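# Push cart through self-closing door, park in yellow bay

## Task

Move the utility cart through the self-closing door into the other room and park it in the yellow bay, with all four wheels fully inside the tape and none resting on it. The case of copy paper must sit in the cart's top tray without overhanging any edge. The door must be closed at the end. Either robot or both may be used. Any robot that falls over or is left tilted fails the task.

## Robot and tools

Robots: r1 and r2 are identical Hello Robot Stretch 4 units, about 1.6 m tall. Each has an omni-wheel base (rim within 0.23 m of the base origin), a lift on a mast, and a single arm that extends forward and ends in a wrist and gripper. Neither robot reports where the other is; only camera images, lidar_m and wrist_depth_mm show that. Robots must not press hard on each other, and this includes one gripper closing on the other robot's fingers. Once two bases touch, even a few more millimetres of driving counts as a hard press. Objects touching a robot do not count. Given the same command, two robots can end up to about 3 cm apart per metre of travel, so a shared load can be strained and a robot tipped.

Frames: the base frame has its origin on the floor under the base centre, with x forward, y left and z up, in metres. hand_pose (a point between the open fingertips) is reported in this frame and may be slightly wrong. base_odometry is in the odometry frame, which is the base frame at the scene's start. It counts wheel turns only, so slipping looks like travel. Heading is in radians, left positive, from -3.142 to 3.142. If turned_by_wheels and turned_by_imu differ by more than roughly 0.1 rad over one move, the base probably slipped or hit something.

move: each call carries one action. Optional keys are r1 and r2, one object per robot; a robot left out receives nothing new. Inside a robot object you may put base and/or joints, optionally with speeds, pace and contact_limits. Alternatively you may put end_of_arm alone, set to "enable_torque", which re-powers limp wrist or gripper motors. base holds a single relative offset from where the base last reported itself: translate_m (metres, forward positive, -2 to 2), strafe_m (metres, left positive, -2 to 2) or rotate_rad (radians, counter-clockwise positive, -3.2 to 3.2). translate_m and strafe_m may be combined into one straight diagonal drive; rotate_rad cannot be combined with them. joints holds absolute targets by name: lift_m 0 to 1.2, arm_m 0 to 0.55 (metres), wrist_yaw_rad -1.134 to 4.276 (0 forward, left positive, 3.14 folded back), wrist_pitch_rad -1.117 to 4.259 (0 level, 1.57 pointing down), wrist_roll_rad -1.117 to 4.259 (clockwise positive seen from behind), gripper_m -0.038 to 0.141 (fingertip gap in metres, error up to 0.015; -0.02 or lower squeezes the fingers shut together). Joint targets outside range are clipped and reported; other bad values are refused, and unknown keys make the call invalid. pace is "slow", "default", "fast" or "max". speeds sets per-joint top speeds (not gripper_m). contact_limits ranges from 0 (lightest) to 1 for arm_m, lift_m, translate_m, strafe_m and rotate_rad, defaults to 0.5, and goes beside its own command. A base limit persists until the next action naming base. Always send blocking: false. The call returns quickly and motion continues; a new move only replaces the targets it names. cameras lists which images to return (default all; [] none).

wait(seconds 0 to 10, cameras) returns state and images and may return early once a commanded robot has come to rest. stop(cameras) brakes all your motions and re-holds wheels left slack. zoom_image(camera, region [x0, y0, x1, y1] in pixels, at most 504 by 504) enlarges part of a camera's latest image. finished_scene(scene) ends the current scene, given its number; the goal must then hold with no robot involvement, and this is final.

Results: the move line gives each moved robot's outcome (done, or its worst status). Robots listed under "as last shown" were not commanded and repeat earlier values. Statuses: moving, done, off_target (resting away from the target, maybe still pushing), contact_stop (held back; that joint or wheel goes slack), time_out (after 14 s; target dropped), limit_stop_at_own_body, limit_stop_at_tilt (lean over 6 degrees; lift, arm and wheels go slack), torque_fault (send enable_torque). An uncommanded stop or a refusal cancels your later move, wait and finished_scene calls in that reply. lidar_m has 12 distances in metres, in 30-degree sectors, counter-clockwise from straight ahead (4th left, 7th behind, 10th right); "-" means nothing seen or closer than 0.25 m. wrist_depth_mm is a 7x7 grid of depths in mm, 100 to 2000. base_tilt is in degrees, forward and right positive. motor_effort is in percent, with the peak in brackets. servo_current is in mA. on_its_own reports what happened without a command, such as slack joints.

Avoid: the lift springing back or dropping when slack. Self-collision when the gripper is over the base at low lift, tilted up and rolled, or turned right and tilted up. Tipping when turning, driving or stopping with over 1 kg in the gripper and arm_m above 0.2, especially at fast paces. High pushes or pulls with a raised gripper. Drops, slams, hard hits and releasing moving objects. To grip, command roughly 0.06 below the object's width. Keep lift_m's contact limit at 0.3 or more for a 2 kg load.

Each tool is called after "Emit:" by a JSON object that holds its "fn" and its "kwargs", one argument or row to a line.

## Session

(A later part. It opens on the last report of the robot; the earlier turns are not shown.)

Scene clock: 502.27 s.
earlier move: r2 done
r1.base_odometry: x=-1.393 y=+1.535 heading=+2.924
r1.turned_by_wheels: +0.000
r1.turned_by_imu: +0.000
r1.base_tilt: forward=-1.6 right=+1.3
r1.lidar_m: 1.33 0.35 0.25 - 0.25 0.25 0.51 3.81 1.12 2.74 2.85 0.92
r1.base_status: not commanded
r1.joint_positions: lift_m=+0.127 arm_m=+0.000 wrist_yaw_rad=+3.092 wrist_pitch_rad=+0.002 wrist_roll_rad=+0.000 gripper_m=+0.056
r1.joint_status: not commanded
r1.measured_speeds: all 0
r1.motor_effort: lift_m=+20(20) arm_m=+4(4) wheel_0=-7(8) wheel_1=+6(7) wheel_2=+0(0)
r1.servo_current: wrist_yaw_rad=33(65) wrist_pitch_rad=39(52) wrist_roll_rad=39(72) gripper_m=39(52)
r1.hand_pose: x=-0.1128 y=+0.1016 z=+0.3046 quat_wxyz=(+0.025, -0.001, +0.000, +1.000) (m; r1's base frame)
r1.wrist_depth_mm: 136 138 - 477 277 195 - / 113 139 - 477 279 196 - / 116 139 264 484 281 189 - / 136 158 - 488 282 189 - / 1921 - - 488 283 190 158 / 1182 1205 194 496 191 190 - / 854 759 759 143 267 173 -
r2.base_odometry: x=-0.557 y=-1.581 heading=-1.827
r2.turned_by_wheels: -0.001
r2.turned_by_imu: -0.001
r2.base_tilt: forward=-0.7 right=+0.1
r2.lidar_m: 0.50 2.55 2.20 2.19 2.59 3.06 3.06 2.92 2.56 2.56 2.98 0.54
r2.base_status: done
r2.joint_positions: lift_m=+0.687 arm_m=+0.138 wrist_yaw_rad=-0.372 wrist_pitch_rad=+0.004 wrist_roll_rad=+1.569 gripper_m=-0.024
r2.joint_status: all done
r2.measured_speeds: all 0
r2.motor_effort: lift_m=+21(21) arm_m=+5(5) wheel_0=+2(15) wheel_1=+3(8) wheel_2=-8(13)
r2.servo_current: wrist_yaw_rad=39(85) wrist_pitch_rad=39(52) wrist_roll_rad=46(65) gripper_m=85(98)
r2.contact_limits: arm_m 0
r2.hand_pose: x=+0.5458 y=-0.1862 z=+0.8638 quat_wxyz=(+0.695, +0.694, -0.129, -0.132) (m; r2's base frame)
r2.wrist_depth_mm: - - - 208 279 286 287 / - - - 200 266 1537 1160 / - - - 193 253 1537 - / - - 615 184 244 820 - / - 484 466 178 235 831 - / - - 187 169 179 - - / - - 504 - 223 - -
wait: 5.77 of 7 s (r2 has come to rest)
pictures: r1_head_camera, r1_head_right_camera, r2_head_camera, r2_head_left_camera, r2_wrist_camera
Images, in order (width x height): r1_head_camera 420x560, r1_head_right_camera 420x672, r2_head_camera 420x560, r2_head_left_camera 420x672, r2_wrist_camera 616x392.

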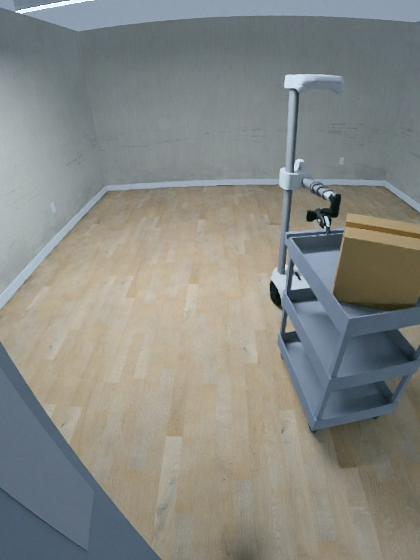

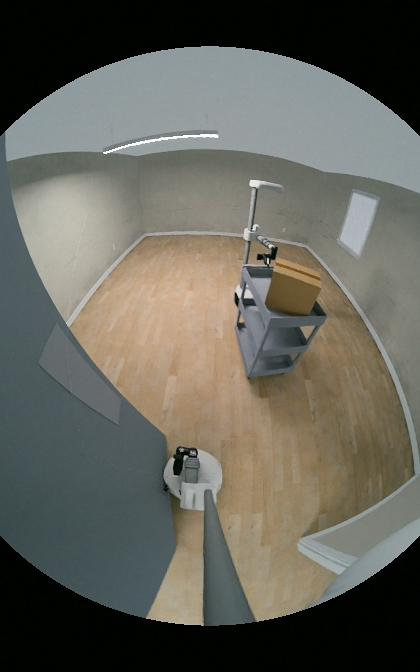

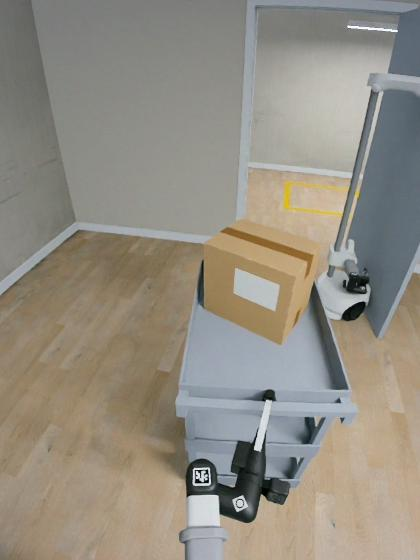

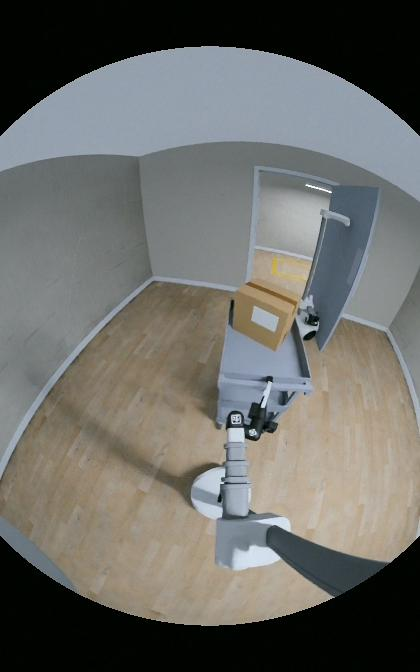

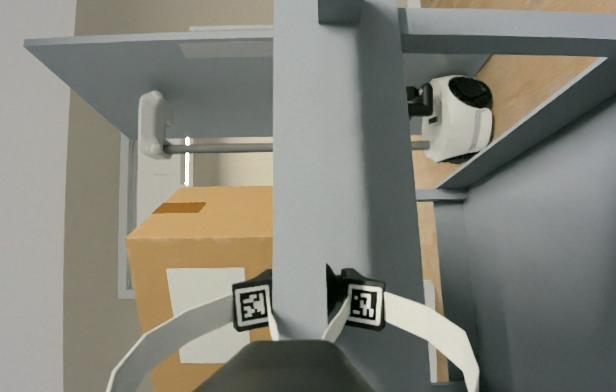

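Emit:
{"fn": "move", "kwargs": {
  "blocking": false,
  "r2": {"base":{"translate_m":0.022,"strafe_m":0.077},"pace":"slow"},
  "cameras": []
}}

Emit:
{"fn": "wait", "kwargs": {
  "seconds": 3,
  "cameras": ["r2_head_camera","r2_wrist_camera","r1_head_right_camera"]
}}

Scene clock: 510.13 s.
move: r2 moving
r1: as last shown
r1.lidar_m: 1.35 0.35 0.25 - 0.25 0.25 0.52 3.81 1.12 2.74 2.86 0.91
r1.motor_effort: lift_m=+20(20) arm_m=+4(4) wheel_0=-8(8) wheel_1=+7(7) wheel_2=+0(0)
r1.servo_current: wrist_yaw_rad=52(59) wrist_pitch_rad=39(46) wrist_roll_rad=59(65) gripper_m=46(46)
r1.wrist_depth_mm: 137 138 - 473 276 195 - / 113 139 - 480 281 196 - / 116 139 264 484 281 189 - / 137 158 - 484 282 190 - / 1983 - - 492 285 190 159 / 1205 1205 194 496 191 190 - / 842 750 750 143 268 173 -
r2.base_odometry: x=-0.546 y=-1.588 heading=-1.828
r2.turned_by_wheels: -0.001
r2.turned_by_imu: -0.001
r2.base_tilt: forward=-0.7 right=+0.1
r2.lidar_m: 0.49 2.52 2.18 2.17 2.57 3.03 3.06 2.94 2.57 2.57 3.02 0.55
r2.base_status: translate_m moving; strafe_m moving
r2.joint_positions: lift_m=+0.687 arm_m=+0.138 wrist_yaw_rad=-0.372 wrist_pitch_rad=+0.004 wrist_roll_rad=+1.569 gripper_m=-0.024
r2.joint_status: not commanded
r2.measured_speeds: translate_m=+0.014 strafe_m=+0.049 rotate_rad=-0.001 lift_m=+0.000 arm_m=+0.000 wrist_yaw_rad=+0.000 wrist_pitch_rad=+0.000 wrist_roll_rad=+0.000
r2.motor_effort: lift_m=+21(21) arm_m=+5(5) wheel_0=-8(12) wheel_1=+7(8) wheel_2=-9(11)
r2.servo_current: wrist_yaw_rad=26(59) wrist_pitch_rad=46(46) wrist_roll_rad=52(52) gripper_m=85(91)
r2.contact_limits: arm_m 0
r2.hand_pose: x=+0.5457 y=-0.1863 z=+0.8638 quat_wxyz=(+0.695, +0.694, -0.129, -0.132) (m; r2's base frame)
r2.wrist_depth_mm: - - - 206 278 287 287 / - - - 198 263 1499 1138 / - - - 191 252 1576 - / - - 603 183 243 842 - / - 473 466 178 235 831 - / - - 186 170 179 - - / - - 512 - 221 - -
pictures: none
No camera images: "cameras" was empty.

Scene clock: 511.67 s.
earlier move: r2 done
r1.base_odometry: x=-1.393 y=+1.535 heading=+2.924
r1.turned_by_wheels: +0.000
r1.turned_by_imu: +0.000
r1.base_tilt: forward=-1.6 right=+1.3
r1.lidar_m: 1.50 0.33 0.25 - 0.25 0.25 0.51 3.80 1.12 2.75 2.83 0.93
r1.base_status: not commanded
r1.joint_positions: lift_m=+0.127 arm_m=+0.000 wrist_yaw_rad=+3.092 wrist_pitch_rad=+0.002 wrist_roll_rad=+0.000 gripper_m=+0.056
r1.joint_status: not commanded
r1.measured_speeds: all 0
r1.motor_effort: lift_m=+20(20) arm_m=+4(4) wheel_0=-7(8) wheel_1=+7(7) wheel_2=+0(0)
r1.servo_current: wrist_yaw_rad=52(72) wrist_pitch_rad=39(52) wrist_roll_rad=46(72) gripper_m=39(46)
r1.hand_pose: x=-0.1128 y=+0.1016 z=+0.3046 quat_wxyz=(+0.025, -0.001, +0.000, +1.000) (m; r1's base frame)
r1.wrist_depth_mm: 136 139 - 473 278 196 - / 113 139 - 477 281 197 - / 116 139 263 480 282 188 - / 137 159 - 480 285 189 - / 1983 - - 492 285 190 159 / 1205 1205 194 496 191 190 - / 842 750 750 143 267 172 -
r2.base_odometry: x=-0.488 y=-1.622 heading=-1.827
r2.turned_by_wheels: +0.000
r2.turned_by_imu: +0.000
r2.base_tilt: forward=-0.7 right=+0.1
r2.lidar_m: 0.48 2.47 2.10 2.10 2.48 3.06 3.06 3.03 2.64 2.64 3.07 0.51
r2.base_status: done
r2.joint_positions: lift_m=+0.687 arm_m=+0.138 wrist_yaw_rad=-0.372 wrist_pitch_rad=+0.004 wrist_roll_rad=+1.569 gripper_m=-0.024
r2.joint_status: not commanded
r2.measured_speeds: all 0
r2.motor_effort: lift_m=+21(21) arm_m=+5(5) wheel_0=-7(12) wheel_1=+3(8) wheel_2=-4(11)
r2.servo_current: wrist_yaw_rad=59(65) wrist_pitch_rad=39(52) wrist_roll_rad=52(65) gripper_m=85(91)
r2.contact_limits: arm_m 0
r2.hand_pose: x=+0.5457 y=-0.1863 z=+0.8638 quat_wxyz=(+0.695, +0.694, -0.129, -0.132) (m; r2's base frame)
r2.wrist_depth_mm: - - 1576 186 249 1366 1060 / - - - 182 244 1537 521 / - - - 179 241 842 - / - - 488 235 236 854 - / - - 480 174 234 831 - / - - 187 171 179 - - / - - 559 - - - -
wait: 1.53 of 3 s (r2 has come to rest)
pictures: r1_head_right_camera, r2_head_camera, r2_wrist_camera
Images, in order (width x height): r1_head_right_camera 420x672, r2_head_camera 420x560, r2_wrist_camera 616x392.

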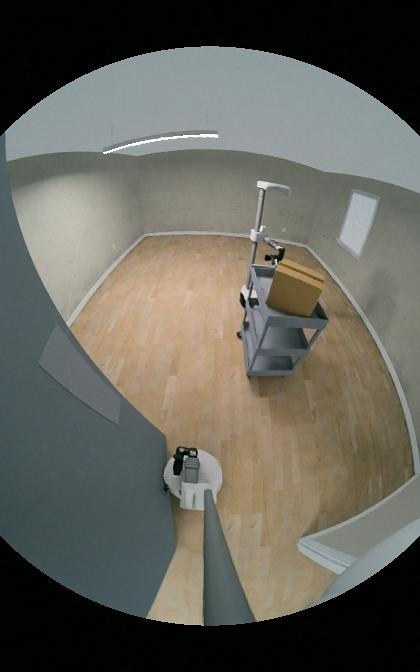

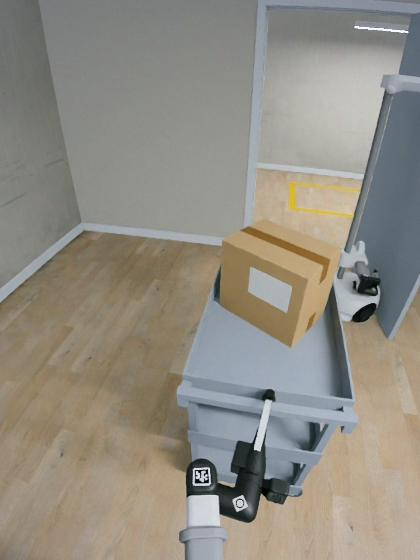

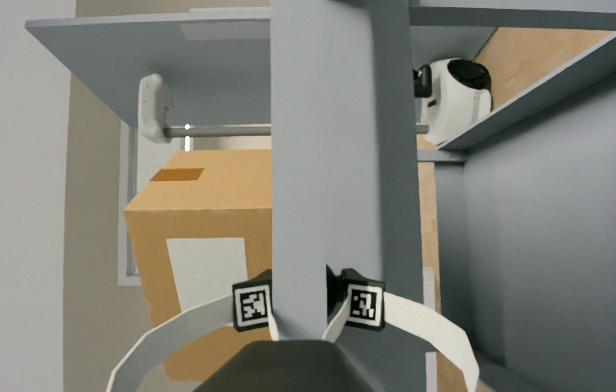

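Emit:
{"fn": "move", "kwargs": {
  "blocking": false,
  "r2": {"base":{"translate_m":0.05,"strafe_m":0.038},"pace":"slow"},
  "cameras": []
}}

Emit:
{"fn": "wait", "kwargs": {
  "seconds": 2,
  "cameras": []
}}

Emit:
{"fn": "move", "kwargs": {
  "blocking": false,
  "r2": {"base":{"translate_m":0.465,"strafe_m":-0.18},"pace":"slow"},
  "cameras": []
}}

Emit:
{"fn": "wait", "kwargs": {
  "seconds": 7,
  "cameras": ["r2_head_camera","r2_wrist_camera","r1_head_right_camera","r2_head_left_camera","r1_head_camera"]
}}

Scene clock: 542.40 s.
move: r2 moving
r1: as last shown
r1.lidar_m: 1.98 0.35 0.25 - 0.25 0.25 0.50 3.83 1.13 2.74 2.85 0.93
r1.motor_effort: lift_m=+20(20) arm_m=+4(4) wheel_0=-7(8) wheel_1=+6(7) wheel_2=+0(0)
r1.servo_current: wrist_yaw_rad=33(72) wrist_pitch_rad=39(39) wrist_roll_rad=26(59) gripper_m=39(46)
r1.wrist_depth_mm: 136 138 - 473 278 196 - / 113 138 - 480 281 197 - / 116 139 263 477 282 190 - / 136 159 - 488 283 189 - / 1983 - - 492 283 190 159 / 1182 1205 193 500 190 190 - / 854 759 750 143 266 173 -
r2.base_odometry: x=-0.483 y=-1.634 heading=-1.828
r2.turned_by_wheels: -0.001
r2.turned_by_imu: +0.000
r2.base_tilt: forward=-0.7 right=+0.1
r2.lidar_m: 0.50 2.41 2.10 2.09 2.46 3.06 3.07 3.05 2.64 2.65 3.10 0.53
r2.base_status: translate_m moving; strafe_m moving
r2.joint_positions: lift_m=+0.687 arm_m=+0.138 wrist_yaw_rad=-0.372 wrist_pitch_rad=+0.004 wrist_roll_rad=+1.569 gripper_m=-0.024
r2.joint_status: not commanded
r2.measured_speeds: translate_m=+0.042 strafe_m=+0.032 rotate_rad=-0.001 lift_m=+0.000 arm_m=+0.000 wrist_yaw_rad=+0.000 wrist_pitch_rad=+0.000 wrist_roll_rad=+0.000
r2.motor_effort: lift_m=+21(21) arm_m=+5(5) wheel_0=-4(9) wheel_1=+7(9) wheel_2=-11(11)
r2.servo_current: wrist_yaw_rad=46(59) wrist_pitch_rad=39(46) wrist_roll_rad=52(59) gripper_m=85(91)
r2.contact_limits: arm_m 0
r2.hand_pose: x=+0.5457 y=-0.1863 z=+0.8638 quat_wxyz=(+0.695, +0.694, -0.129, -0.132) (m; r2's base frame)
r2.wrist_depth_mm: - - 1499 182 245 1397 1160 / - - - 180 242 1576 554 / - - - 178 238 842 - / - - 480 235 235 842 - / - - 480 174 232 820 - / - - 187 171 179 - - / - - 564 - - - -
pictures: none
No camera images: "cameras" was empty.

Scene clock: 543.70 s.
earlier move: r2 done
r1.base_odometry: x=-1.393 y=+1.535 heading=+2.924
r1.turned_by_wheels: +0.000
r1.turned_by_imu: +0.000
r1.base_tilt: forward=-1.6 right=+1.3
r1.lidar_m: 2.01 0.34 0.25 - 0.25 0.25 0.48 3.80 1.12 2.73 1.19 0.91
r1.base_status: not commanded
r1.joint_positions: lift_m=+0.127 arm_m=+0.000 wrist_yaw_rad=+3.092 wrist_pitch_rad=+0.002 wrist_roll_rad=+0.000 gripper_m=+0.056
r1.joint_status: not commanded
r1.measured_speeds: all 0
r1.motor_effort: lift_m=+20(20) arm_m=+4(4) wheel_0=-8(8) wheel_1=+6(7) wheel_2=+0(0)
r1.servo_current: wrist_yaw_rad=65(72) wrist_pitch_rad=39(46) wrist_roll_rad=59(65) gripper_m=39(46)
r1.hand_pose: x=-0.1128 y=+0.1016 z=+0.3046 quat_wxyz=(+0.025, -0.001, +0.000, +1.000) (m; r1's base frame)
r1.wrist_depth_mm: 136 138 - 469 278 195 - / 113 139 - 480 282 196 - / 116 139 264 480 282 189 - / 136 159 - 488 285 189 - / 1983 - - 488 285 190 159 / 1205 1205 193 500 190 190 - / 842 759 759 143 267 172 -
r2.base_odometry: x=-0.465 y=-1.680 heading=-1.828
r2.turned_by_wheels: +0.000
r2.turned_by_imu: +0.001
r2.base_tilt: forward=-0.6 right=+0.1
r2.lidar_m: 0.52 2.37 2.07 2.05 2.43 3.08 3.08 3.09 2.69 2.68 1.95 0.51
r2.base_status: done
r2.joint_positions: lift_m=+0.687 arm_m=+0.138 wrist_yaw_rad=-0.372 wrist_pitch_rad=+0.004 wrist_roll_rad=+1.569 gripper_m=-0.024
r2.joint_status: not commanded
r2.measured_speeds: all 0
r2.motor_effort: lift_m=+21(21) arm_m=+4(5) wheel_0=-2(9) wheel_1=+5(9) wheel_2=-6(12)
r2.servo_current: wrist_yaw_rad=46(59) wrist_pitch_rad=46(52) wrist_roll_rad=52(59) gripper_m=91(91)
r2.contact_limits: arm_m 0
r2.hand_pose: x=+0.5457 y=-0.1863 z=+0.8638 quat_wxyz=(+0.695, +0.694, -0.129, -0.132) (m; r2's base frame)
r2.wrist_depth_mm: - - 1499 172 232 1430 1160 / - 1983 - 171 232 1499 - / - - 591 171 231 831 - / - 488 459 232 233 831 - / - - 496 171 232 831 - / - - 187 170 178 - - / - - 597 - - - -
wait: 1.30 of 2 s (r2 has come to rest)
pictures: none
No camera images: "cameras" was empty.

Scene clock: 544.20 s.
move: r2 moving
r1: as last shown
r1.lidar_m: 2.00 0.32 0.25 - 0.25 0.25 0.52 3.80 1.10 2.74 1.15 0.90
r1.motor_effort: lift_m=+20(20) arm_m=+4(4) wheel_0=-8(8) wheel_1=+7(7) wheel_2=+0(0)
r1.servo_current: wrist_yaw_rad=46(65) wrist_pitch_rad=39(46) wrist_roll_rad=39(59) gripper_m=46(46)
r1.wrist_depth_mm: 136 138 - 473 278 196 - / 112 139 - 477 281 196 - / 116 139 264 484 282 189 - / 136 159 - 488 283 190 - / 1983 - - 488 285 190 159 / 1205 1205 193 500 190 190 - / 854 750 759 143 266 173 -
r2.base_odometry: x=-0.472 y=-1.690 heading=-1.827
r2.turned_by_wheels: +0.000
r2.turned_by_imu: +0.000
r2.base_tilt: forward=-0.7 right=+0.1
r2.lidar_m: 0.53 2.37 2.07 2.06 2.37 3.09 3.10 3.08 2.66 2.70 1.96 0.53
r2.base_status: translate_m moving; strafe_m moving
r2.joint_positions: lift_m=+0.687 arm_m=+0.138 wrist_yaw_rad=-0.372 wrist_pitch_rad=+0.004 wrist_roll_rad=+1.569 gripper_m=-0.024
r2.joint_status: not commanded
r2.measured_speeds: translate_m=+0.049 strafe_m=-0.019 rotate_rad=-0.001 lift_m=+0.000 arm_m=+0.000 wrist_yaw_rad=+0.000 wrist_pitch_rad=+0.000 wrist_roll_rad=+0.000
r2.motor_effort: lift_m=+21(21) arm_m=+4(5) wheel_0=+9(13) wheel_1=+6(7) wheel_2=-12(12)
r2.servo_current: wrist_yaw_rad=52(52) wrist_pitch_rad=46(46) wrist_roll_rad=39(52) gripper_m=98(98)
r2.contact_limits: arm_m 0
r2.hand_pose: x=+0.5457 y=-0.1863 z=+0.8638 quat_wxyz=(+0.695, +0.694, -0.129, -0.132) (m; r2's base frame)
r2.wrist_depth_mm: - - 1464 172 233 1464 1160 / - 1921 - 171 233 1537 - / - - 591 171 231 842 - / - 488 462 230 231 842 - / - - 496 170 231 842 - / - - 187 170 178 - - / - - 603 - - - -
pictures: none
No camera images: "cameras" was empty.

Scene clock: 549.90 s.
earlier move: r2 done
r1.base_odometry: x=-1.393 y=+1.535 heading=+2.924
r1.turned_by_wheels: +0.000
r1.turned_by_imu: +0.000
r1.base_tilt: forward=-1.6 right=+1.3
r1.lidar_m: 5.09 0.34 0.25 - 0.25 0.25 0.50 3.81 1.12 2.75 0.51 0.54
r1.base_status: not commanded
r1.joint_positions: lift_m=+0.127 arm_m=+0.000 wrist_yaw_rad=+3.092 wrist_pitch_rad=+0.002 wrist_roll_rad=+0.000 gripper_m=+0.056
r1.joint_status: not commanded
r1.measured_speeds: all 0
r1.motor_effort: lift_m=+20(20) arm_m=+4(4) wheel_0=-8(8) wheel_1=+6(7) wheel_2=+0(0)
r1.servo_current: wrist_yaw_rad=46(72) wrist_pitch_rad=39(52) wrist_roll_rad=33(72) gripper_m=39(46)
r1.hand_pose: x=-0.1128 y=+0.1016 z=+0.3046 quat_wxyz=(+0.025, -0.001, +0.000, +1.000) (m; r1's base frame)
r1.wrist_depth_mm: 137 138 - 469 278 196 - / 113 138 - 477 281 197 - / 116 139 263 480 282 189 - / 137 159 - 484 282 189 - / 1983 - - 492 285 190 159 / 1182 1182 194 496 191 190 - / 854 741 750 143 266 173 -
r2.base_odometry: x=-0.756 y=-2.084 heading=-1.827
r2.turned_by_wheels: +0.000
r2.turned_by_imu: +0.003
r2.base_tilt: forward=-0.7 right=+0.1
r2.lidar_m: 0.51 2.43 2.08 2.10 2.46 3.59 3.58 3.04 2.64 2.63 1.52 0.51
r2.base_status: done
r2.joint_positions: lift_m=+0.687 arm_m=+0.138 wrist_yaw_rad=-0.370 wrist_pitch_rad=+0.004 wrist_roll_rad=+1.569 gripper_m=-0.024
r2.joint_status: not commanded
r2.measured_speeds: all 0
r2.motor_effort: lift_m=+21(21) arm_m=+4(5) wheel_0=+6(14) wheel_1=+5(8) wheel_2=-5(12)
r2.servo_current: wrist_yaw_rad=33(65) wrist_pitch_rad=46(52) wrist_roll_rad=46(59) gripper_m=98(104)
r2.contact_limits: arm_m 0
r2.hand_pose: x=+0.5461 y=-0.1858 z=+0.8638 quat_wxyz=(+0.696, +0.695, -0.129, -0.132) (m; r2's base frame)
r2.wrist_depth_mm: - - - 177 240 1098 1042 / - - - 177 237 1229 - / - - 640 174 236 809 - / - - 462 233 235 831 - / 1863 504 484 173 232 831 - / - 525 187 170 179 - - / - 137 - - 229 - -
wait: 5.70 of 7 s (r2 has come to rest)
pictures: r1_head_camera, r1_head_right_camera, r2_head_camera, r2_head_left_camera, r2_wrist_camera
Images, in order (width x height): r1_head_camera 420x560, r1_head_right_camera 420x672, r2_head_camera 420x560, r2_head_left_camera 420x672, r2_wrist_camera 616x392.

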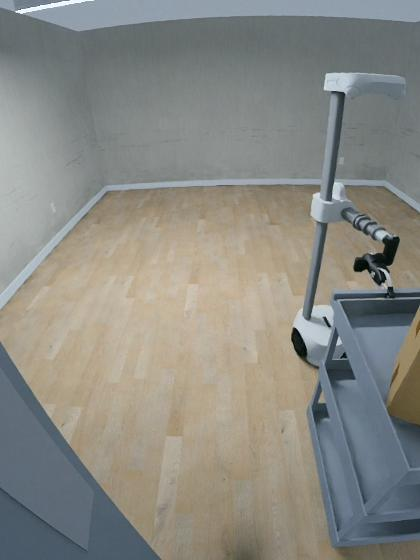

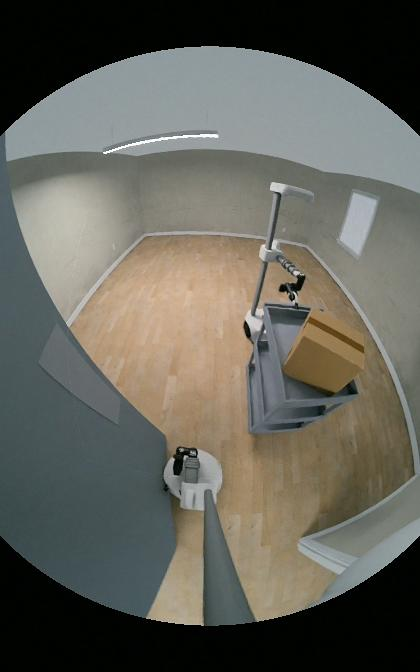

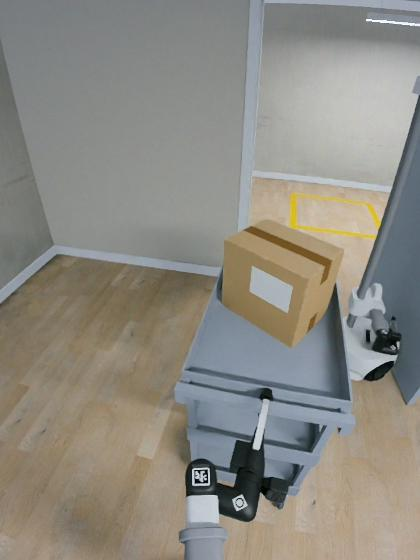

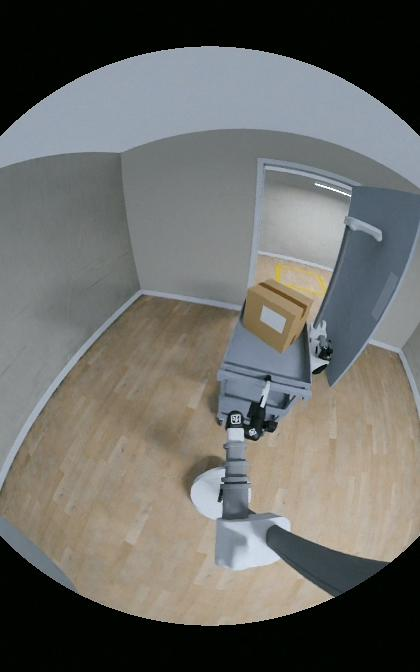

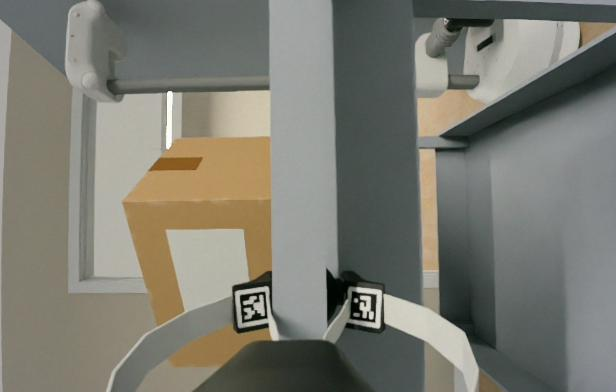

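Emit:
{"fn": "move", "kwargs": {
  "blocking": false,
  "r2": {"base":{"translate_m":0.473,"strafe_m":-0.164},"pace":"slow"},
  "cameras": []
}}

Emit:
{"fn": "wait", "kwargs": {
  "seconds": 7,
  "cameras": ["r2_head_camera","r2_wrist_camera","r1_head_right_camera","r2_head_left_camera","r1_head_left_camera"]
}}

Scene clock: 561.20 s.
move: r2 moving
r1: as last shown
r1.base_tilt: forward=-1.6 right=+1.2
r1.lidar_m: 5.08 0.34 0.25 - 0.25 0.25 0.50 3.80 1.11 2.75 0.50 0.53
r1.servo_current: wrist_yaw_rad=52(59) wrist_pitch_rad=39(52) wrist_roll_rad=52(59) gripper_m=46(46)
r1.wrist_depth_mm: 136 138 - 473 276 195 - / 113 139 - 477 281 197 - / 116 139 264 484 281 189 - / 137 158 - 488 285 189 - / 1983 - - 488 283 190 158 / 1182 1182 194 496 191 190 - / 854 759 759 143 266 173 -
r2.base_odometry: x=-0.764 y=-2.095 heading=-1.827
r2.turned_by_wheels: +0.001
r2.turned_by_imu: +0.001
r2.base_tilt: forward=-0.7 right=+0.1
r2.lidar_m: 0.52 2.43 2.10 2.11 2.48 3.59 3.59 3.03 2.63 2.65 1.54 0.49
r2.base_status: translate_m moving; strafe_m moving
r2.joint_positions: lift_m=+0.687 arm_m=+0.138 wrist_yaw_rad=-0.370 wrist_pitch_rad=+0.004 wrist_roll_rad=+1.569 gripper_m=-0.024
r2.joint_status: not commanded
r2.measured_speeds: translate_m=+0.049 strafe_m=-0.018 rotate_rad=-0.002 lift_m=+0.000 arm_m=+0.000 wrist_yaw_rad=+0.000 wrist_pitch_rad=+0.000 wrist_roll_rad=+0.000
r2.motor_effort: lift_m=+21(21) arm_m=+5(5) wheel_0=+13(13) wheel_1=+6(6) wheel_2=-9(10)
r2.servo_current: wrist_yaw_rad=46(52) wrist_pitch_rad=46(52) wrist_roll_rad=52(59) gripper_m=91(91)
r2.contact_limits: arm_m 0
r2.hand_pose: x=+0.5461 y=-0.1858 z=+0.8638 quat_wxyz=(+0.696, +0.695, -0.129, -0.132) (m; r2's base frame)
r2.wrist_depth_mm: - - - 178 241 1078 1025 / - - - 177 237 1229 - / - - 640 175 236 831 - / 1863 521 462 233 234 831 - / 1863 - 484 173 233 831 - / - 525 187 171 179 - - / - 137 - - 228 - -
pictures: none
No camera images: "cameras" was empty.

Scene clock: 566.93 s.
earlier move: r2 done
r1.base_odometry: x=-1.393 y=+1.535 heading=+2.924
r1.turned_by_wheels: +0.000
r1.turned_by_imu: +0.000
r1.base_tilt: forward=-1.6 right=+1.3
r1.lidar_m: 5.09 0.33 0.25 - 0.25 0.25 0.52 3.82 0.38 0.35 0.37 0.52
r1.base_status: not commanded
r1.joint_positions: lift_m=+0.127 arm_m=+0.000 wrist_yaw_rad=+3.092 wrist_pitch_rad=+0.002 wrist_roll_rad=+0.000 gripper_m=+0.056
r1.joint_status: not commanded
r1.measured_speeds: all 0
r1.motor_effort: lift_m=+20(20) arm_m=+4(4) wheel_0=-8(8) wheel_1=+6(7) wheel_2=+0(0)
r1.servo_current: wrist_yaw_rad=52(78) wrist_pitch_rad=39(52) wrist_roll_rad=65(72) gripper_m=39(52)
r1.hand_pose: x=-0.1128 y=+0.1016 z=+0.3046 quat_wxyz=(+0.025, -0.001, +0.000, +1.000) (m; r1's base frame)
r1.wrist_depth_mm: 136 138 - 473 278 196 - / 113 139 - 477 281 197 - / 116 140 263 484 281 189 - / 136 159 - 484 283 190 - / 1983 - - 488 287 190 159 / 1182 1205 193 500 191 190 - / 842 759 750 143 267 173 -
r2.base_odometry: x=-1.035 y=-2.499 heading=-1.827
r2.turned_by_wheels: +0.000
r2.turned_by_imu: +0.001
r2.base_tilt: forward=-0.7 right=+0.0
r2.lidar_m: 0.52 2.01 2.13 2.16 2.53 4.06 4.08 3.00 2.62 2.61 0.98 0.54
r2.base_status: done
r2.joint_positions: lift_m=+0.687 arm_m=+0.138 wrist_yaw_rad=-0.370 wrist_pitch_rad=+0.004 wrist_roll_rad=+1.569 gripper_m=-0.024
r2.joint_status: not commanded
r2.measured_speeds: all 0
r2.motor_effort: lift_m=+21(22) arm_m=+5(5) wheel_0=+4(14) wheel_1=+5(8) wheel_2=-7(11)
r2.servo_current: wrist_yaw_rad=39(59) wrist_pitch_rad=39(52) wrist_roll_rad=46(65) gripper_m=91(98)
r2.contact_limits: arm_m 0
r2.hand_pose: x=+0.5461 y=-0.1858 z=+0.8638 quat_wxyz=(+0.696, +0.695, -0.129, -0.132) (m; r2's base frame)
r2.wrist_depth_mm: 778 778 788 187 250 282 798 / - - - 183 245 1708 530 / - - - 181 240 820 - / - - 488 236 237 842 - / - - 477 175 232 831 - / - 521 186 171 180 - - / - 137 554 - 227 - -
wait: 5.73 of 7 s (r2 has come to rest)
pictures: r1_head_left_camera, r1_head_right_camera, r2_head_camera, r2_head_left_camera, r2_wrist_camera
Images, in order (width x height): r1_head_left_camera 420x672, r1_head_right_camera 420x672, r2_head_camera 420x560, r2_head_left_camera 420x672, r2_wrist_camera 616x392.

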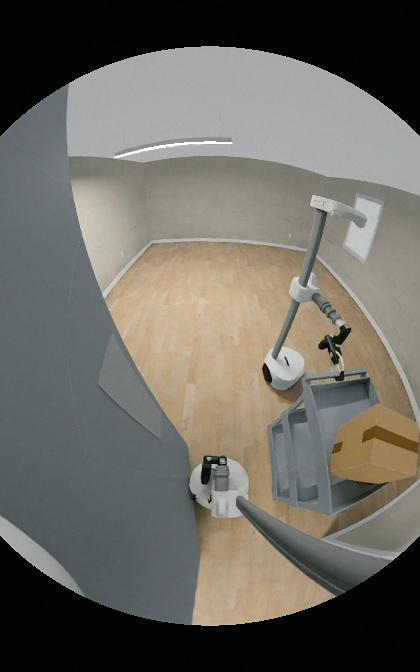

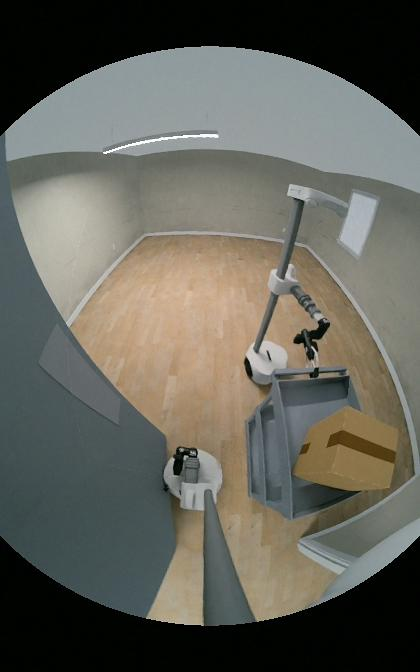

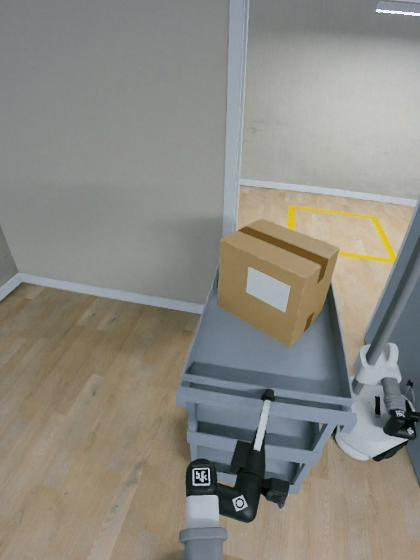

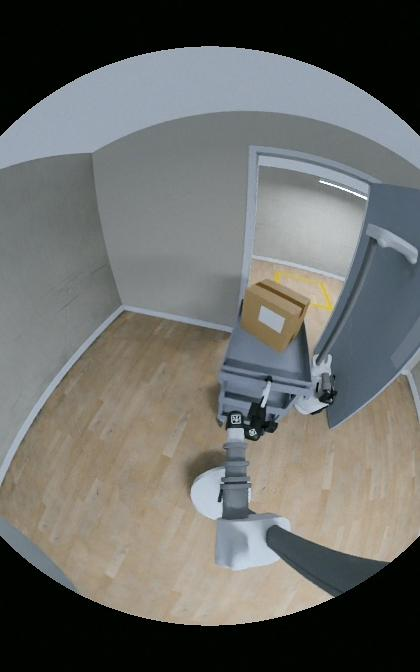

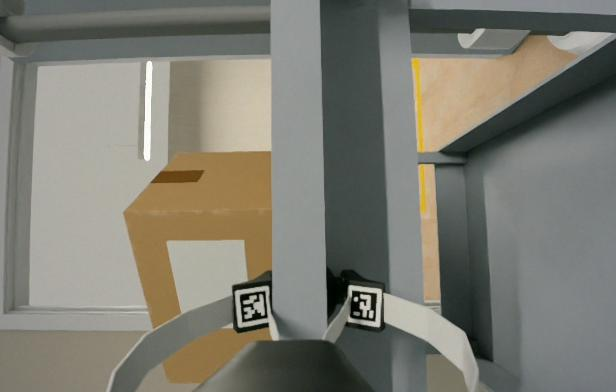

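Emit:
{"fn": "move", "kwargs": {
  "blocking": false,
  "r2": {"base":{"translate_m":0.568,"strafe_m":-0.196},"pace":"slow"},
  "cameras": []
}}

Emit:
{"fn": "wait", "kwargs": {
  "seconds": 8,
  "cameras": ["r2_head_camera","r2_wrist_camera","r2_head_right_camera","r2_head_left_camera","r1_head_left_camera"]
}}

Scene clock: 577.57 s.
move: r2 moving
r1: as last shown
r1.lidar_m: 5.09 0.32 0.25 - 0.25 0.25 0.53 3.81 0.38 0.35 0.38 0.50
r1.motor_effort: lift_m=+20(20) arm_m=+4(4) wheel_0=-7(8) wheel_1=+6(7) wheel_2=+0(0)
r1.servo_current: wrist_yaw_rad=59(59) wrist_pitch_rad=46(46) wrist_roll_rad=52(59) gripper_m=39(46)
r1.wrist_depth_mm: 136 138 - 477 279 196 - / 113 139 - 480 282 196 - / 116 140 265 484 282 188 - / 137 158 - 488 286 190 - / 1983 - - 496 283 190 158 / 1205 1182 194 496 191 190 - / 842 759 759 143 266 173 -
r2.base_odometry: x=-1.042 y=-2.510 heading=-1.827
r2.turned_by_wheels: +0.000
r2.turned_by_imu: +0.001
r2.base_tilt: forward=-0.7 right=+0.0
r2.lidar_m: 0.50 2.03 2.12 2.14 2.51 4.10 4.12 3.00 2.62 2.62 0.97 0.50
r2.base_status: translate_m moving; strafe_m moving
r2.joint_positions: lift_m=+0.687 arm_m=+0.138 wrist_yaw_rad=-0.370 wrist_pitch_rad=+0.004 wrist_roll_rad=+1.569 gripper_m=-0.024
r2.joint_status: not commanded
r2.measured_speeds: translate_m=+0.049 strafe_m=-0.017 rotate_rad=-0.001 lift_m=+0.000 arm_m=+0.000 wrist_yaw_rad=+0.000 wrist_pitch_rad=+0.000 wrist_roll_rad=+0.000
r2.motor_effort: lift_m=+21(21) arm_m=+5(5) wheel_0=+5(10) wheel_1=+5(6) wheel_2=-10(12)
r2.servo_current: wrist_yaw_rad=39(59) wrist_pitch_rad=39(46) wrist_roll_rad=39(59) gripper_m=91(91)
r2.contact_limits: arm_m 0
r2.hand_pose: x=+0.5461 y=-0.1858 z=+0.8638 quat_wxyz=(+0.696, +0.695, -0.129, -0.132) (m; r2's base frame)
r2.wrist_depth_mm: 768 778 759 187 250 282 809 / - - - 183 246 1661 530 / - - - 180 241 831 - / - - 496 236 237 842 - / - - 473 174 233 820 - / - 525 187 171 179 - - / - 136 554 - 225 - -
pictures: none
No camera images: "cameras" was empty.

Scene clock: 584.30 s.
earlier move: r2 done
r1.base_odometry: x=-1.393 y=+1.535 heading=+2.924
r1.turned_by_wheels: +0.000
r1.turned_by_imu: +0.000
r1.base_tilt: forward=-1.6 right=+1.3
r1.lidar_m: 5.08 0.33 0.25 - 0.25 0.25 0.51 0.53 0.33 0.36 0.51 0.56
r1.base_status: not commanded
r1.joint_positions: lift_m=+0.127 arm_m=+0.000 wrist_yaw_rad=+3.092 wrist_pitch_rad=+0.002 wrist_roll_rad=+0.000 gripper_m=+0.056
r1.joint_status: not commanded
r1.measured_speeds: all 0
r1.motor_effort: lift_m=+20(20) arm_m=+4(4) wheel_0=-7(8) wheel_1=+6(7) wheel_2=+0(0)
r1.servo_current: wrist_yaw_rad=65(72) wrist_pitch_rad=39(52) wrist_roll_rad=46(65) gripper_m=46(52)
r1.hand_pose: x=-0.1128 y=+0.1016 z=+0.3046 quat_wxyz=(+0.025, -0.001, +0.000, +1.000) (m; r1's base frame)
r1.wrist_depth_mm: 136 138 - 469 278 195 - / 113 139 - 477 281 197 - / 116 139 265 480 283 189 - / 136 159 - 488 282 190 - / 1708 - - 488 283 190 158 / 1098 1205 194 496 191 191 - / 798 759 759 143 267 173 -
r2.base_odometry: x=-1.368 y=-2.999 heading=-1.827
r2.turned_by_wheels: +0.000
r2.turned_by_imu: +0.001
r2.base_tilt: forward=-0.7 right=+0.1
r2.lidar_m: 0.51 1.35 2.16 2.16 2.58 4.56 - 2.98 2.59 0.54 0.50 0.52
r2.base_status: done
r2.joint_positions: lift_m=+0.687 arm_m=+0.138 wrist_yaw_rad=-0.370 wrist_pitch_rad=+0.004 wrist_roll_rad=+1.569 gripper_m=-0.024
r2.joint_status: not commanded
r2.measured_speeds: all 0
r2.motor_effort: lift_m=+21(21) arm_m=+5(5) wheel_0=+5(11) wheel_1=+4(8) wheel_2=-6(12)
r2.servo_current: wrist_yaw_rad=46(59) wrist_pitch_rad=39(52) wrist_roll_rad=59(59) gripper_m=98(98)
r2.contact_limits: arm_m 0
r2.hand_pose: x=+0.5461 y=-0.1858 z=+0.8638 quat_wxyz=(+0.696, +0.695, -0.129, -0.132) (m; r2's base frame)
r2.wrist_depth_mm: - - - 255 258 1336 291 / - - - 189 251 1661 1138 / - - - 184 244 831 - / - - 525 180 239 831 - / - 484 473 176 235 820 - / - - 187 171 179 - - / - - 535 - - - -
wait: 6.73 of 8 s (r2 has come to rest)
pictures: r1_head_left_camera, r2_head_camera, r2_head_left_camera, r2_head_right_camera, r2_wrist_camera
Images, in order (width x height): r1_head_left_camera 420x672, r2_head_camera 420x560, r2_head_left_camera 420x672, r2_head_right_camera 420x672, r2_wrist_camera 616x392.

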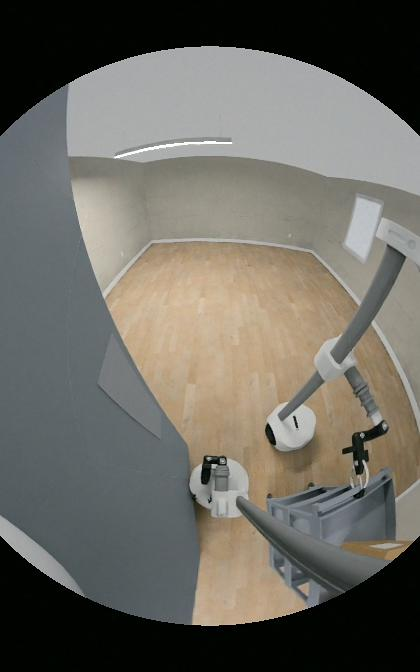

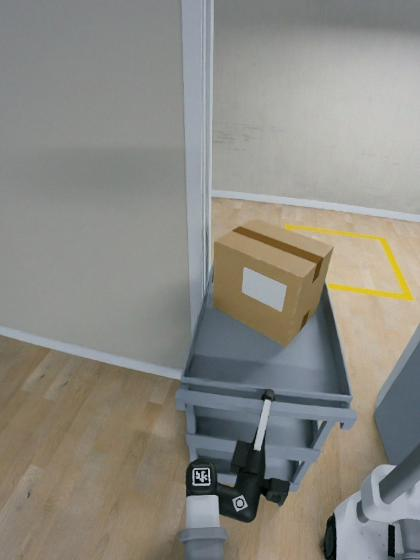

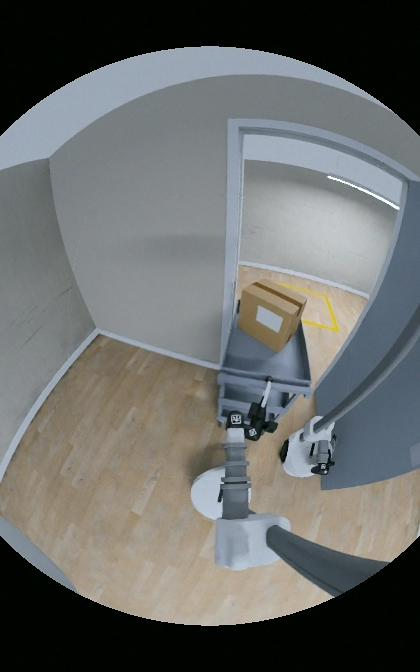

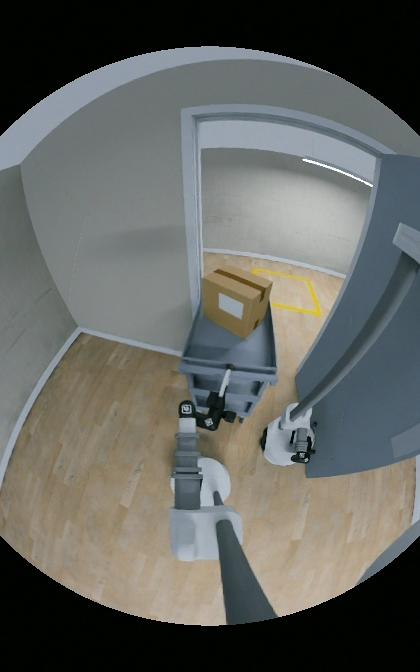

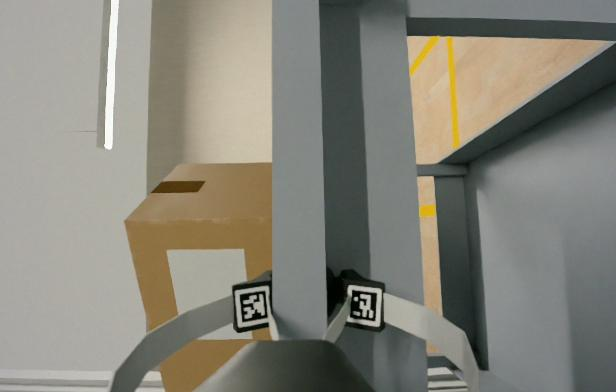

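Emit:
{"fn": "move", "kwargs": {
  "blocking": false,
  "r2": {"base":{"translate_m":0.042,"strafe_m":0.144},"pace":"slow"},
  "cameras": []
}}

Emit:
{"fn": "wait", "kwargs": {
  "seconds": 3,
  "cameras": []
}}

Emit:
{"fn": "move", "kwargs": {
  "blocking": false,
  "r2": {"base":{"rotate_rad":-0.12},"pace":"slow"},
  "cameras": []
}}

Emit:
{"fn": "wait", "kwargs": {
  "seconds": 2,
  "cameras": ["r2_head_camera","r2_head_left_camera","r1_head_left_camera"]
}}

Scene clock: 662.60 s.
move: r2 moving
r1: as last shown
r1.lidar_m: 5.09 0.32 0.25 - 0.25 0.25 0.53 0.52 0.33 0.34 0.52 0.57
r1.servo_current: wrist_yaw_rad=39(72) wrist_pitch_rad=46(46) wrist_roll_rad=46(52) gripper_m=46(46)
r1.wrist_depth_mm: 136 139 - 473 278 195 - / 112 139 - 477 281 196 - / 116 139 264 484 282 189 - / 136 159 - 492 285 190 - / 1708 - - 496 285 190 159 / 1078 1205 193 492 191 190 - / 798 741 750 143 267 173 -
r2.base_odometry: x=-1.357 y=-3.006 heading=-1.828
r2.turned_by_wheels: -0.001
r2.turned_by_imu: -0.001
r2.base_tilt: forward=-0.7 right=+0.1
r2.lidar_m: 0.51 1.35 2.12 2.16 2.53 4.48 - 3.00 2.60 0.54 0.52 0.50
r2.base_status: translate_m moving; strafe_m moving
r2.joint_positions: lift_m=+0.687 arm_m=+0.138 wrist_yaw_rad=-0.372 wrist_pitch_rad=+0.004 wrist_roll_rad=+1.569 gripper_m=-0.024
r2.joint_status: not commanded
r2.measured_speeds: translate_m=+0.015 strafe_m=+0.049 rotate_rad=-0.002 lift_m=+0.000 arm_m=+0.000 wrist_yaw_rad=-0.001 wrist_pitch_rad=+0.000 wrist_roll_rad=+0.000
r2.motor_effort: lift_m=+21(21) arm_m=+5(5) wheel_0=-14(14) wheel_1=+6(8) wheel_2=-10(10)
r2.servo_current: wrist_yaw_rad=46(65) wrist_pitch_rad=39(46) wrist_roll_rad=46(52) gripper_m=91(91)
r2.contact_limits: arm_m 0
r2.hand_pose: x=+0.5458 y=-0.1862 z=+0.8638 quat_wxyz=(+0.695, +0.694, -0.129, -0.132) (m; r2's base frame)
r2.wrist_depth_mm: - - - 195 259 1430 1078 / - - - 189 251 1661 1138 / - - - 184 246 809 - / - - 521 180 238 831 - / - 480 473 176 233 831 - / - - 186 170 179 - - / - - 535 - - - -
pictures: none
No camera images: "cameras" was empty.

Scene clock: 664.87 s.
earlier move: r2 done
r1.base_odometry: x=-1.393 y=+1.535 heading=+2.924
r1.turned_by_wheels: +0.000
r1.turned_by_imu: +0.000
r1.base_tilt: forward=-1.6 right=+1.3
r1.lidar_m: 5.07 0.32 0.25 - 0.25 0.25 0.51 0.58 0.46 0.46 0.63 0.83
r1.base_status: not commanded
r1.joint_positions: lift_m=+0.127 arm_m=+0.000 wrist_yaw_rad=+3.092 wrist_pitch_rad=+0.002 wrist_roll_rad=+0.000 gripper_m=+0.056
r1.joint_status: not commanded
r1.measured_speeds: all 0
r1.motor_effort: lift_m=+20(20) arm_m=+4(4) wheel_0=-8(8) wheel_1=+6(7) wheel_2=+0(0)
r1.servo_current: wrist_yaw_rad=46(72) wrist_pitch_rad=46(46) wrist_roll_rad=65(65) gripper_m=39(52)
r1.hand_pose: x=-0.1128 y=+0.1016 z=+0.3046 quat_wxyz=(+0.025, -0.001, +0.000, +1.000) (m; r1's base frame)
r1.wrist_depth_mm: 136 138 - 473 279 195 - / 113 139 - 477 281 197 - / 116 139 264 480 281 189 - / 137 159 - 484 283 190 - / 1661 - - 492 283 190 159 / 1118 1205 193 496 191 190 - / 788 759 759 143 268 173 -
r2.base_odometry: x=-1.240 y=-3.076 heading=-1.827
r2.turned_by_wheels: +0.001
r2.turned_by_imu: +0.001
r2.base_tilt: forward=-0.7 right=+0.1
r2.lidar_m: 0.53 1.33 1.99 2.00 2.38 4.22 - 3.15 2.74 0.66 0.63 0.50
r2.base_status: done
r2.joint_positions: lift_m=+0.687 arm_m=+0.138 wrist_yaw_rad=-0.372 wrist_pitch_rad=+0.004 wrist_roll_rad=+1.569 gripper_m=-0.024
r2.joint_status: not commanded
r2.measured_speeds: all 0
r2.motor_effort: lift_m=+21(21) arm_m=+5(5) wheel_0=-5(16) wheel_1=+4(9) wheel_2=-5(10)
r2.servo_current: wrist_yaw_rad=46(65) wrist_pitch_rad=39(46) wrist_roll_rad=52(59) gripper_m=91(98)
r2.contact_limits: arm_m 0
r2.hand_pose: x=+0.5458 y=-0.1862 z=+0.8638 quat_wxyz=(+0.695, +0.694, -0.129, -0.132) (m; r2's base frame)
r2.wrist_depth_mm: - - - 159 217 1661 1118 / - - - 161 221 820 - / - - 500 164 224 820 - / - 484 462 165 227 831 - / - - 521 168 230 842 - / - - 186 170 179 - - / - 136 - - 235 - -
wait: 2.27 of 3 s (r2 has come to rest)
pictures: none
No camera images: "cameras" was empty.

Scene clock: 665.37 s.
move: r2 moving
r1: as last shown
r1.base_tilt: forward=-1.6 right=+1.2
r1.lidar_m: 5.09 0.33 0.25 - 0.25 0.25 0.52 0.55 0.42 0.42 0.63 0.84
r1.motor_effort: lift_m=+20(20) arm_m=+4(4) wheel_0=-7(8) wheel_1=+7(7) wheel_2=+0(0)
r1.servo_current: wrist_yaw_rad=46(65) wrist_pitch_rad=39(46) wrist_roll_rad=59(72) gripper_m=39(46)
r1.wrist_depth_mm: 136 138 - 477 279 195 - / 113 139 - 477 281 196 - / 116 139 265 488 283 189 - / 136 159 - 488 285 190 - / 788 - - 488 285 190 159 / 1098 1182 194 496 190 190 - / 798 750 750 143 266 173 -
r2.base_odometry: x=-1.240 y=-3.076 heading=-1.928
r2.turned_by_wheels: -0.101
r2.turned_by_imu: -0.098
r2.base_tilt: forward=-0.7 right=+0.0
r2.lidar_m: 0.52 1.28 2.02 2.01 2.26 3.60 - 3.35 2.76 0.67 0.63 0.51
r2.base_status: rotate_rad moving
r2.joint_positions: lift_m=+0.687 arm_m=+0.138 wrist_yaw_rad=-0.367 wrist_pitch_rad=+0.004 wrist_roll_rad=+1.569 gripper_m=-0.024
r2.joint_status: not commanded
r2.measured_speeds: translate_m=-0.001 strafe_m=-0.003 rotate_rad=-0.218 lift_m=+0.000 arm_m=+0.000 wrist_yaw_rad=-0.010 wrist_pitch_rad=+0.001 wrist_roll_rad=+0.000
r2.motor_effort: lift_m=+21(21) arm_m=+5(5) wheel_0=+3(11) wheel_1=+4(9) wheel_2=+7(12)
r2.servo_current: wrist_yaw_rad=33(59) wrist_pitch_rad=39(46) wrist_roll_rad=46(52) gripper_m=78(91)
r2.contact_limits: arm_m 0
r2.hand_pose: x=+0.5467 y=-0.1850 z=+0.8637 quat_wxyz=(+0.696, +0.695, -0.127, -0.130) (m; r2's base frame)
r2.wrist_depth_mm: - - - 181 242 1537 1138 / - - - 178 239 1708 525 / - - - 176 237 809 - / - - 469 234 236 842 - / - - 484 173 232 831 - / - - 187 171 180 - - / - 585 - - - - -
pictures: none
No camera images: "cameras" was empty.

Scene clock: 665.83 s.
earlier move: r2 done
r1.base_odometry: x=-1.393 y=+1.535 heading=+2.924
r1.turned_by_wheels: +0.000
r1.turned_by_imu: +0.000
r1.base_tilt: forward=-1.6 right=+1.2
r1.lidar_m: 5.09 0.35 0.25 - 0.25 0.25 0.51 0.57 0.44 0.42 0.63 0.82
r1.base_status: not commanded
r1.joint_positions: lift_m=+0.127 arm_m=+0.000 wrist_yaw_rad=+3.092 wrist_pitch_rad=+0.002 wrist_roll_rad=+0.000 gripper_m=+0.056
r1.joint_status: not commanded
r1.measured_speeds: all 0
r1.motor_effort: lift_m=+20(20) arm_m=+4(4) wheel_0=-8(8) wheel_1=+6(7) wheel_2=+0(0)
r1.servo_current: wrist_yaw_rad=52(65) wrist_pitch_rad=39(52) wrist_roll_rad=52(72) gripper_m=46(46)
r1.hand_pose: x=-0.1128 y=+0.1016 z=+0.3046 quat_wxyz=(+0.025, -0.001, +0.000, +1.000) (m; r1's base frame)
r1.wrist_depth_mm: 136 138 - 473 278 195 - / 113 138 - 477 282 196 - / 116 139 263 484 281 188 - / 136 158 - 484 283 189 - / 798 - - 496 286 190 159 / 1118 1205 193 500 191 190 - / 820 750 750 143 267 172 -
r2.base_odometry: x=-1.240 y=-3.076 heading=-1.947
r2.turned_by_wheels: -0.018
r2.turned_by_imu: -0.018
r2.base_tilt: forward=-0.7 right=+0.1
r2.lidar_m: 0.50 1.26 1.96 2.00 2.24 3.48 - 3.40 2.74 0.66 0.63 0.51
r2.base_status: done
r2.joint_positions: lift_m=+0.687 arm_m=+0.138 wrist_yaw_rad=-0.372 wrist_pitch_rad=+0.004 wrist_roll_rad=+1.569 gripper_m=-0.024
r2.joint_status: not commanded
r2.measured_speeds: all 0
r2.motor_effort: lift_m=+21(21) arm_m=+5(5) wheel_0=+1(11) wheel_1=+4(9) wheel_2=+2(12)
r2.servo_current: wrist_yaw_rad=46(59) wrist_pitch_rad=52(52) wrist_roll_rad=39(59) gripper_m=78(91)
r2.contact_limits: arm_m 0
r2.hand_pose: x=+0.5458 y=-0.1862 z=+0.8637 quat_wxyz=(+0.695, +0.694, -0.129, -0.132) (m; r2's base frame)
r2.wrist_depth_mm: - - - 250 255 1366 1042 / - - - 185 247 1661 1098 / - - - 181 242 820 - / - - 504 178 239 854 - / - 488 477 175 234 842 - / - - 187 171 179 - - / - - 549 - 226 - -
wait: 0.47 of 2 s (r2 has come to rest)
pictures: r1_head_left_camera, r2_head_camera, r2_head_left_camera
Images, in order (width x height): r1_head_left_camera 420x672, r2_head_camera 420x560, r2_head_left_camera 420x672.

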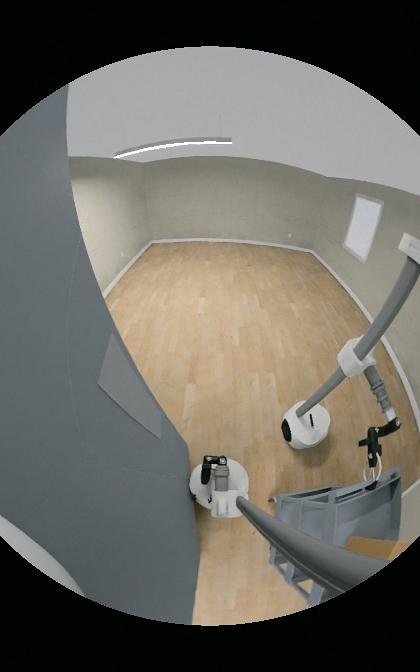

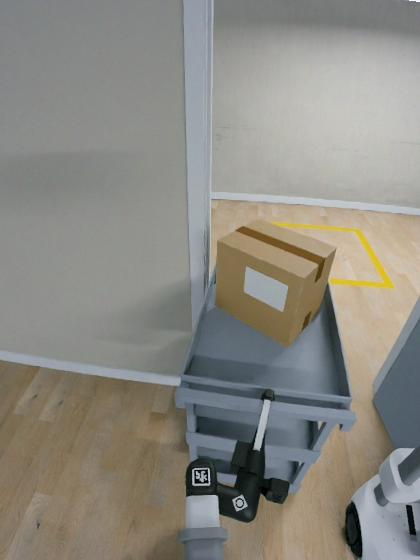

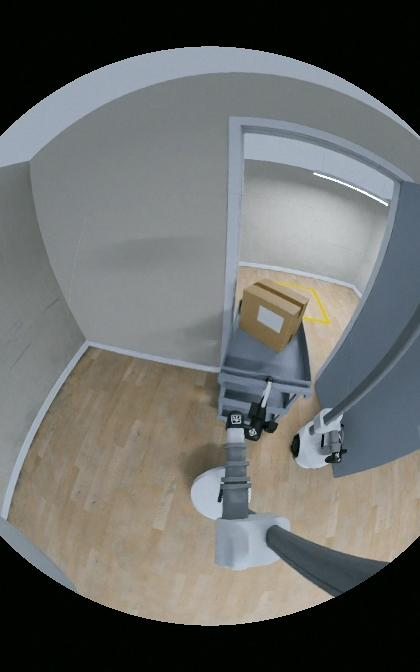

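Emit:
{"fn": "zoom_image", "kwargs": {
  "camera": "r2_head_camera",
  "region": [160, 180, 280, 400]
}}

Emit:
{"fn": "zoom_image", "kwargs": {
  "camera": "r2_head_left_camera",
  "region": [200, 220, 340, 430]
}}

Scaled by 2.291 from the camera's 420x560 image, which has a finer 1200x1600 frame.

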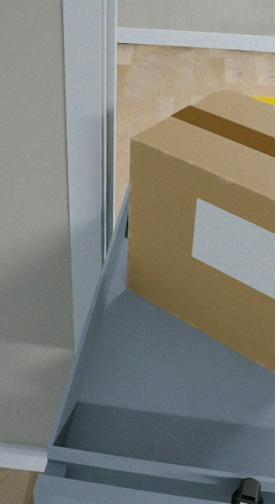

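Scaled by 2.400 from the camera's 420x672 image, which has a finer 600x960 frame.

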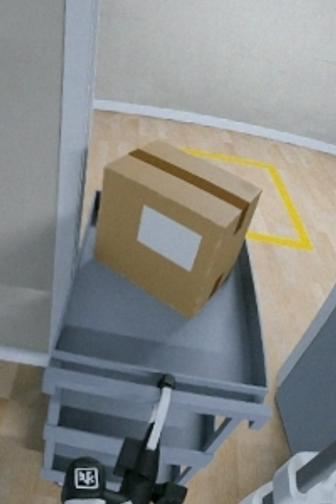

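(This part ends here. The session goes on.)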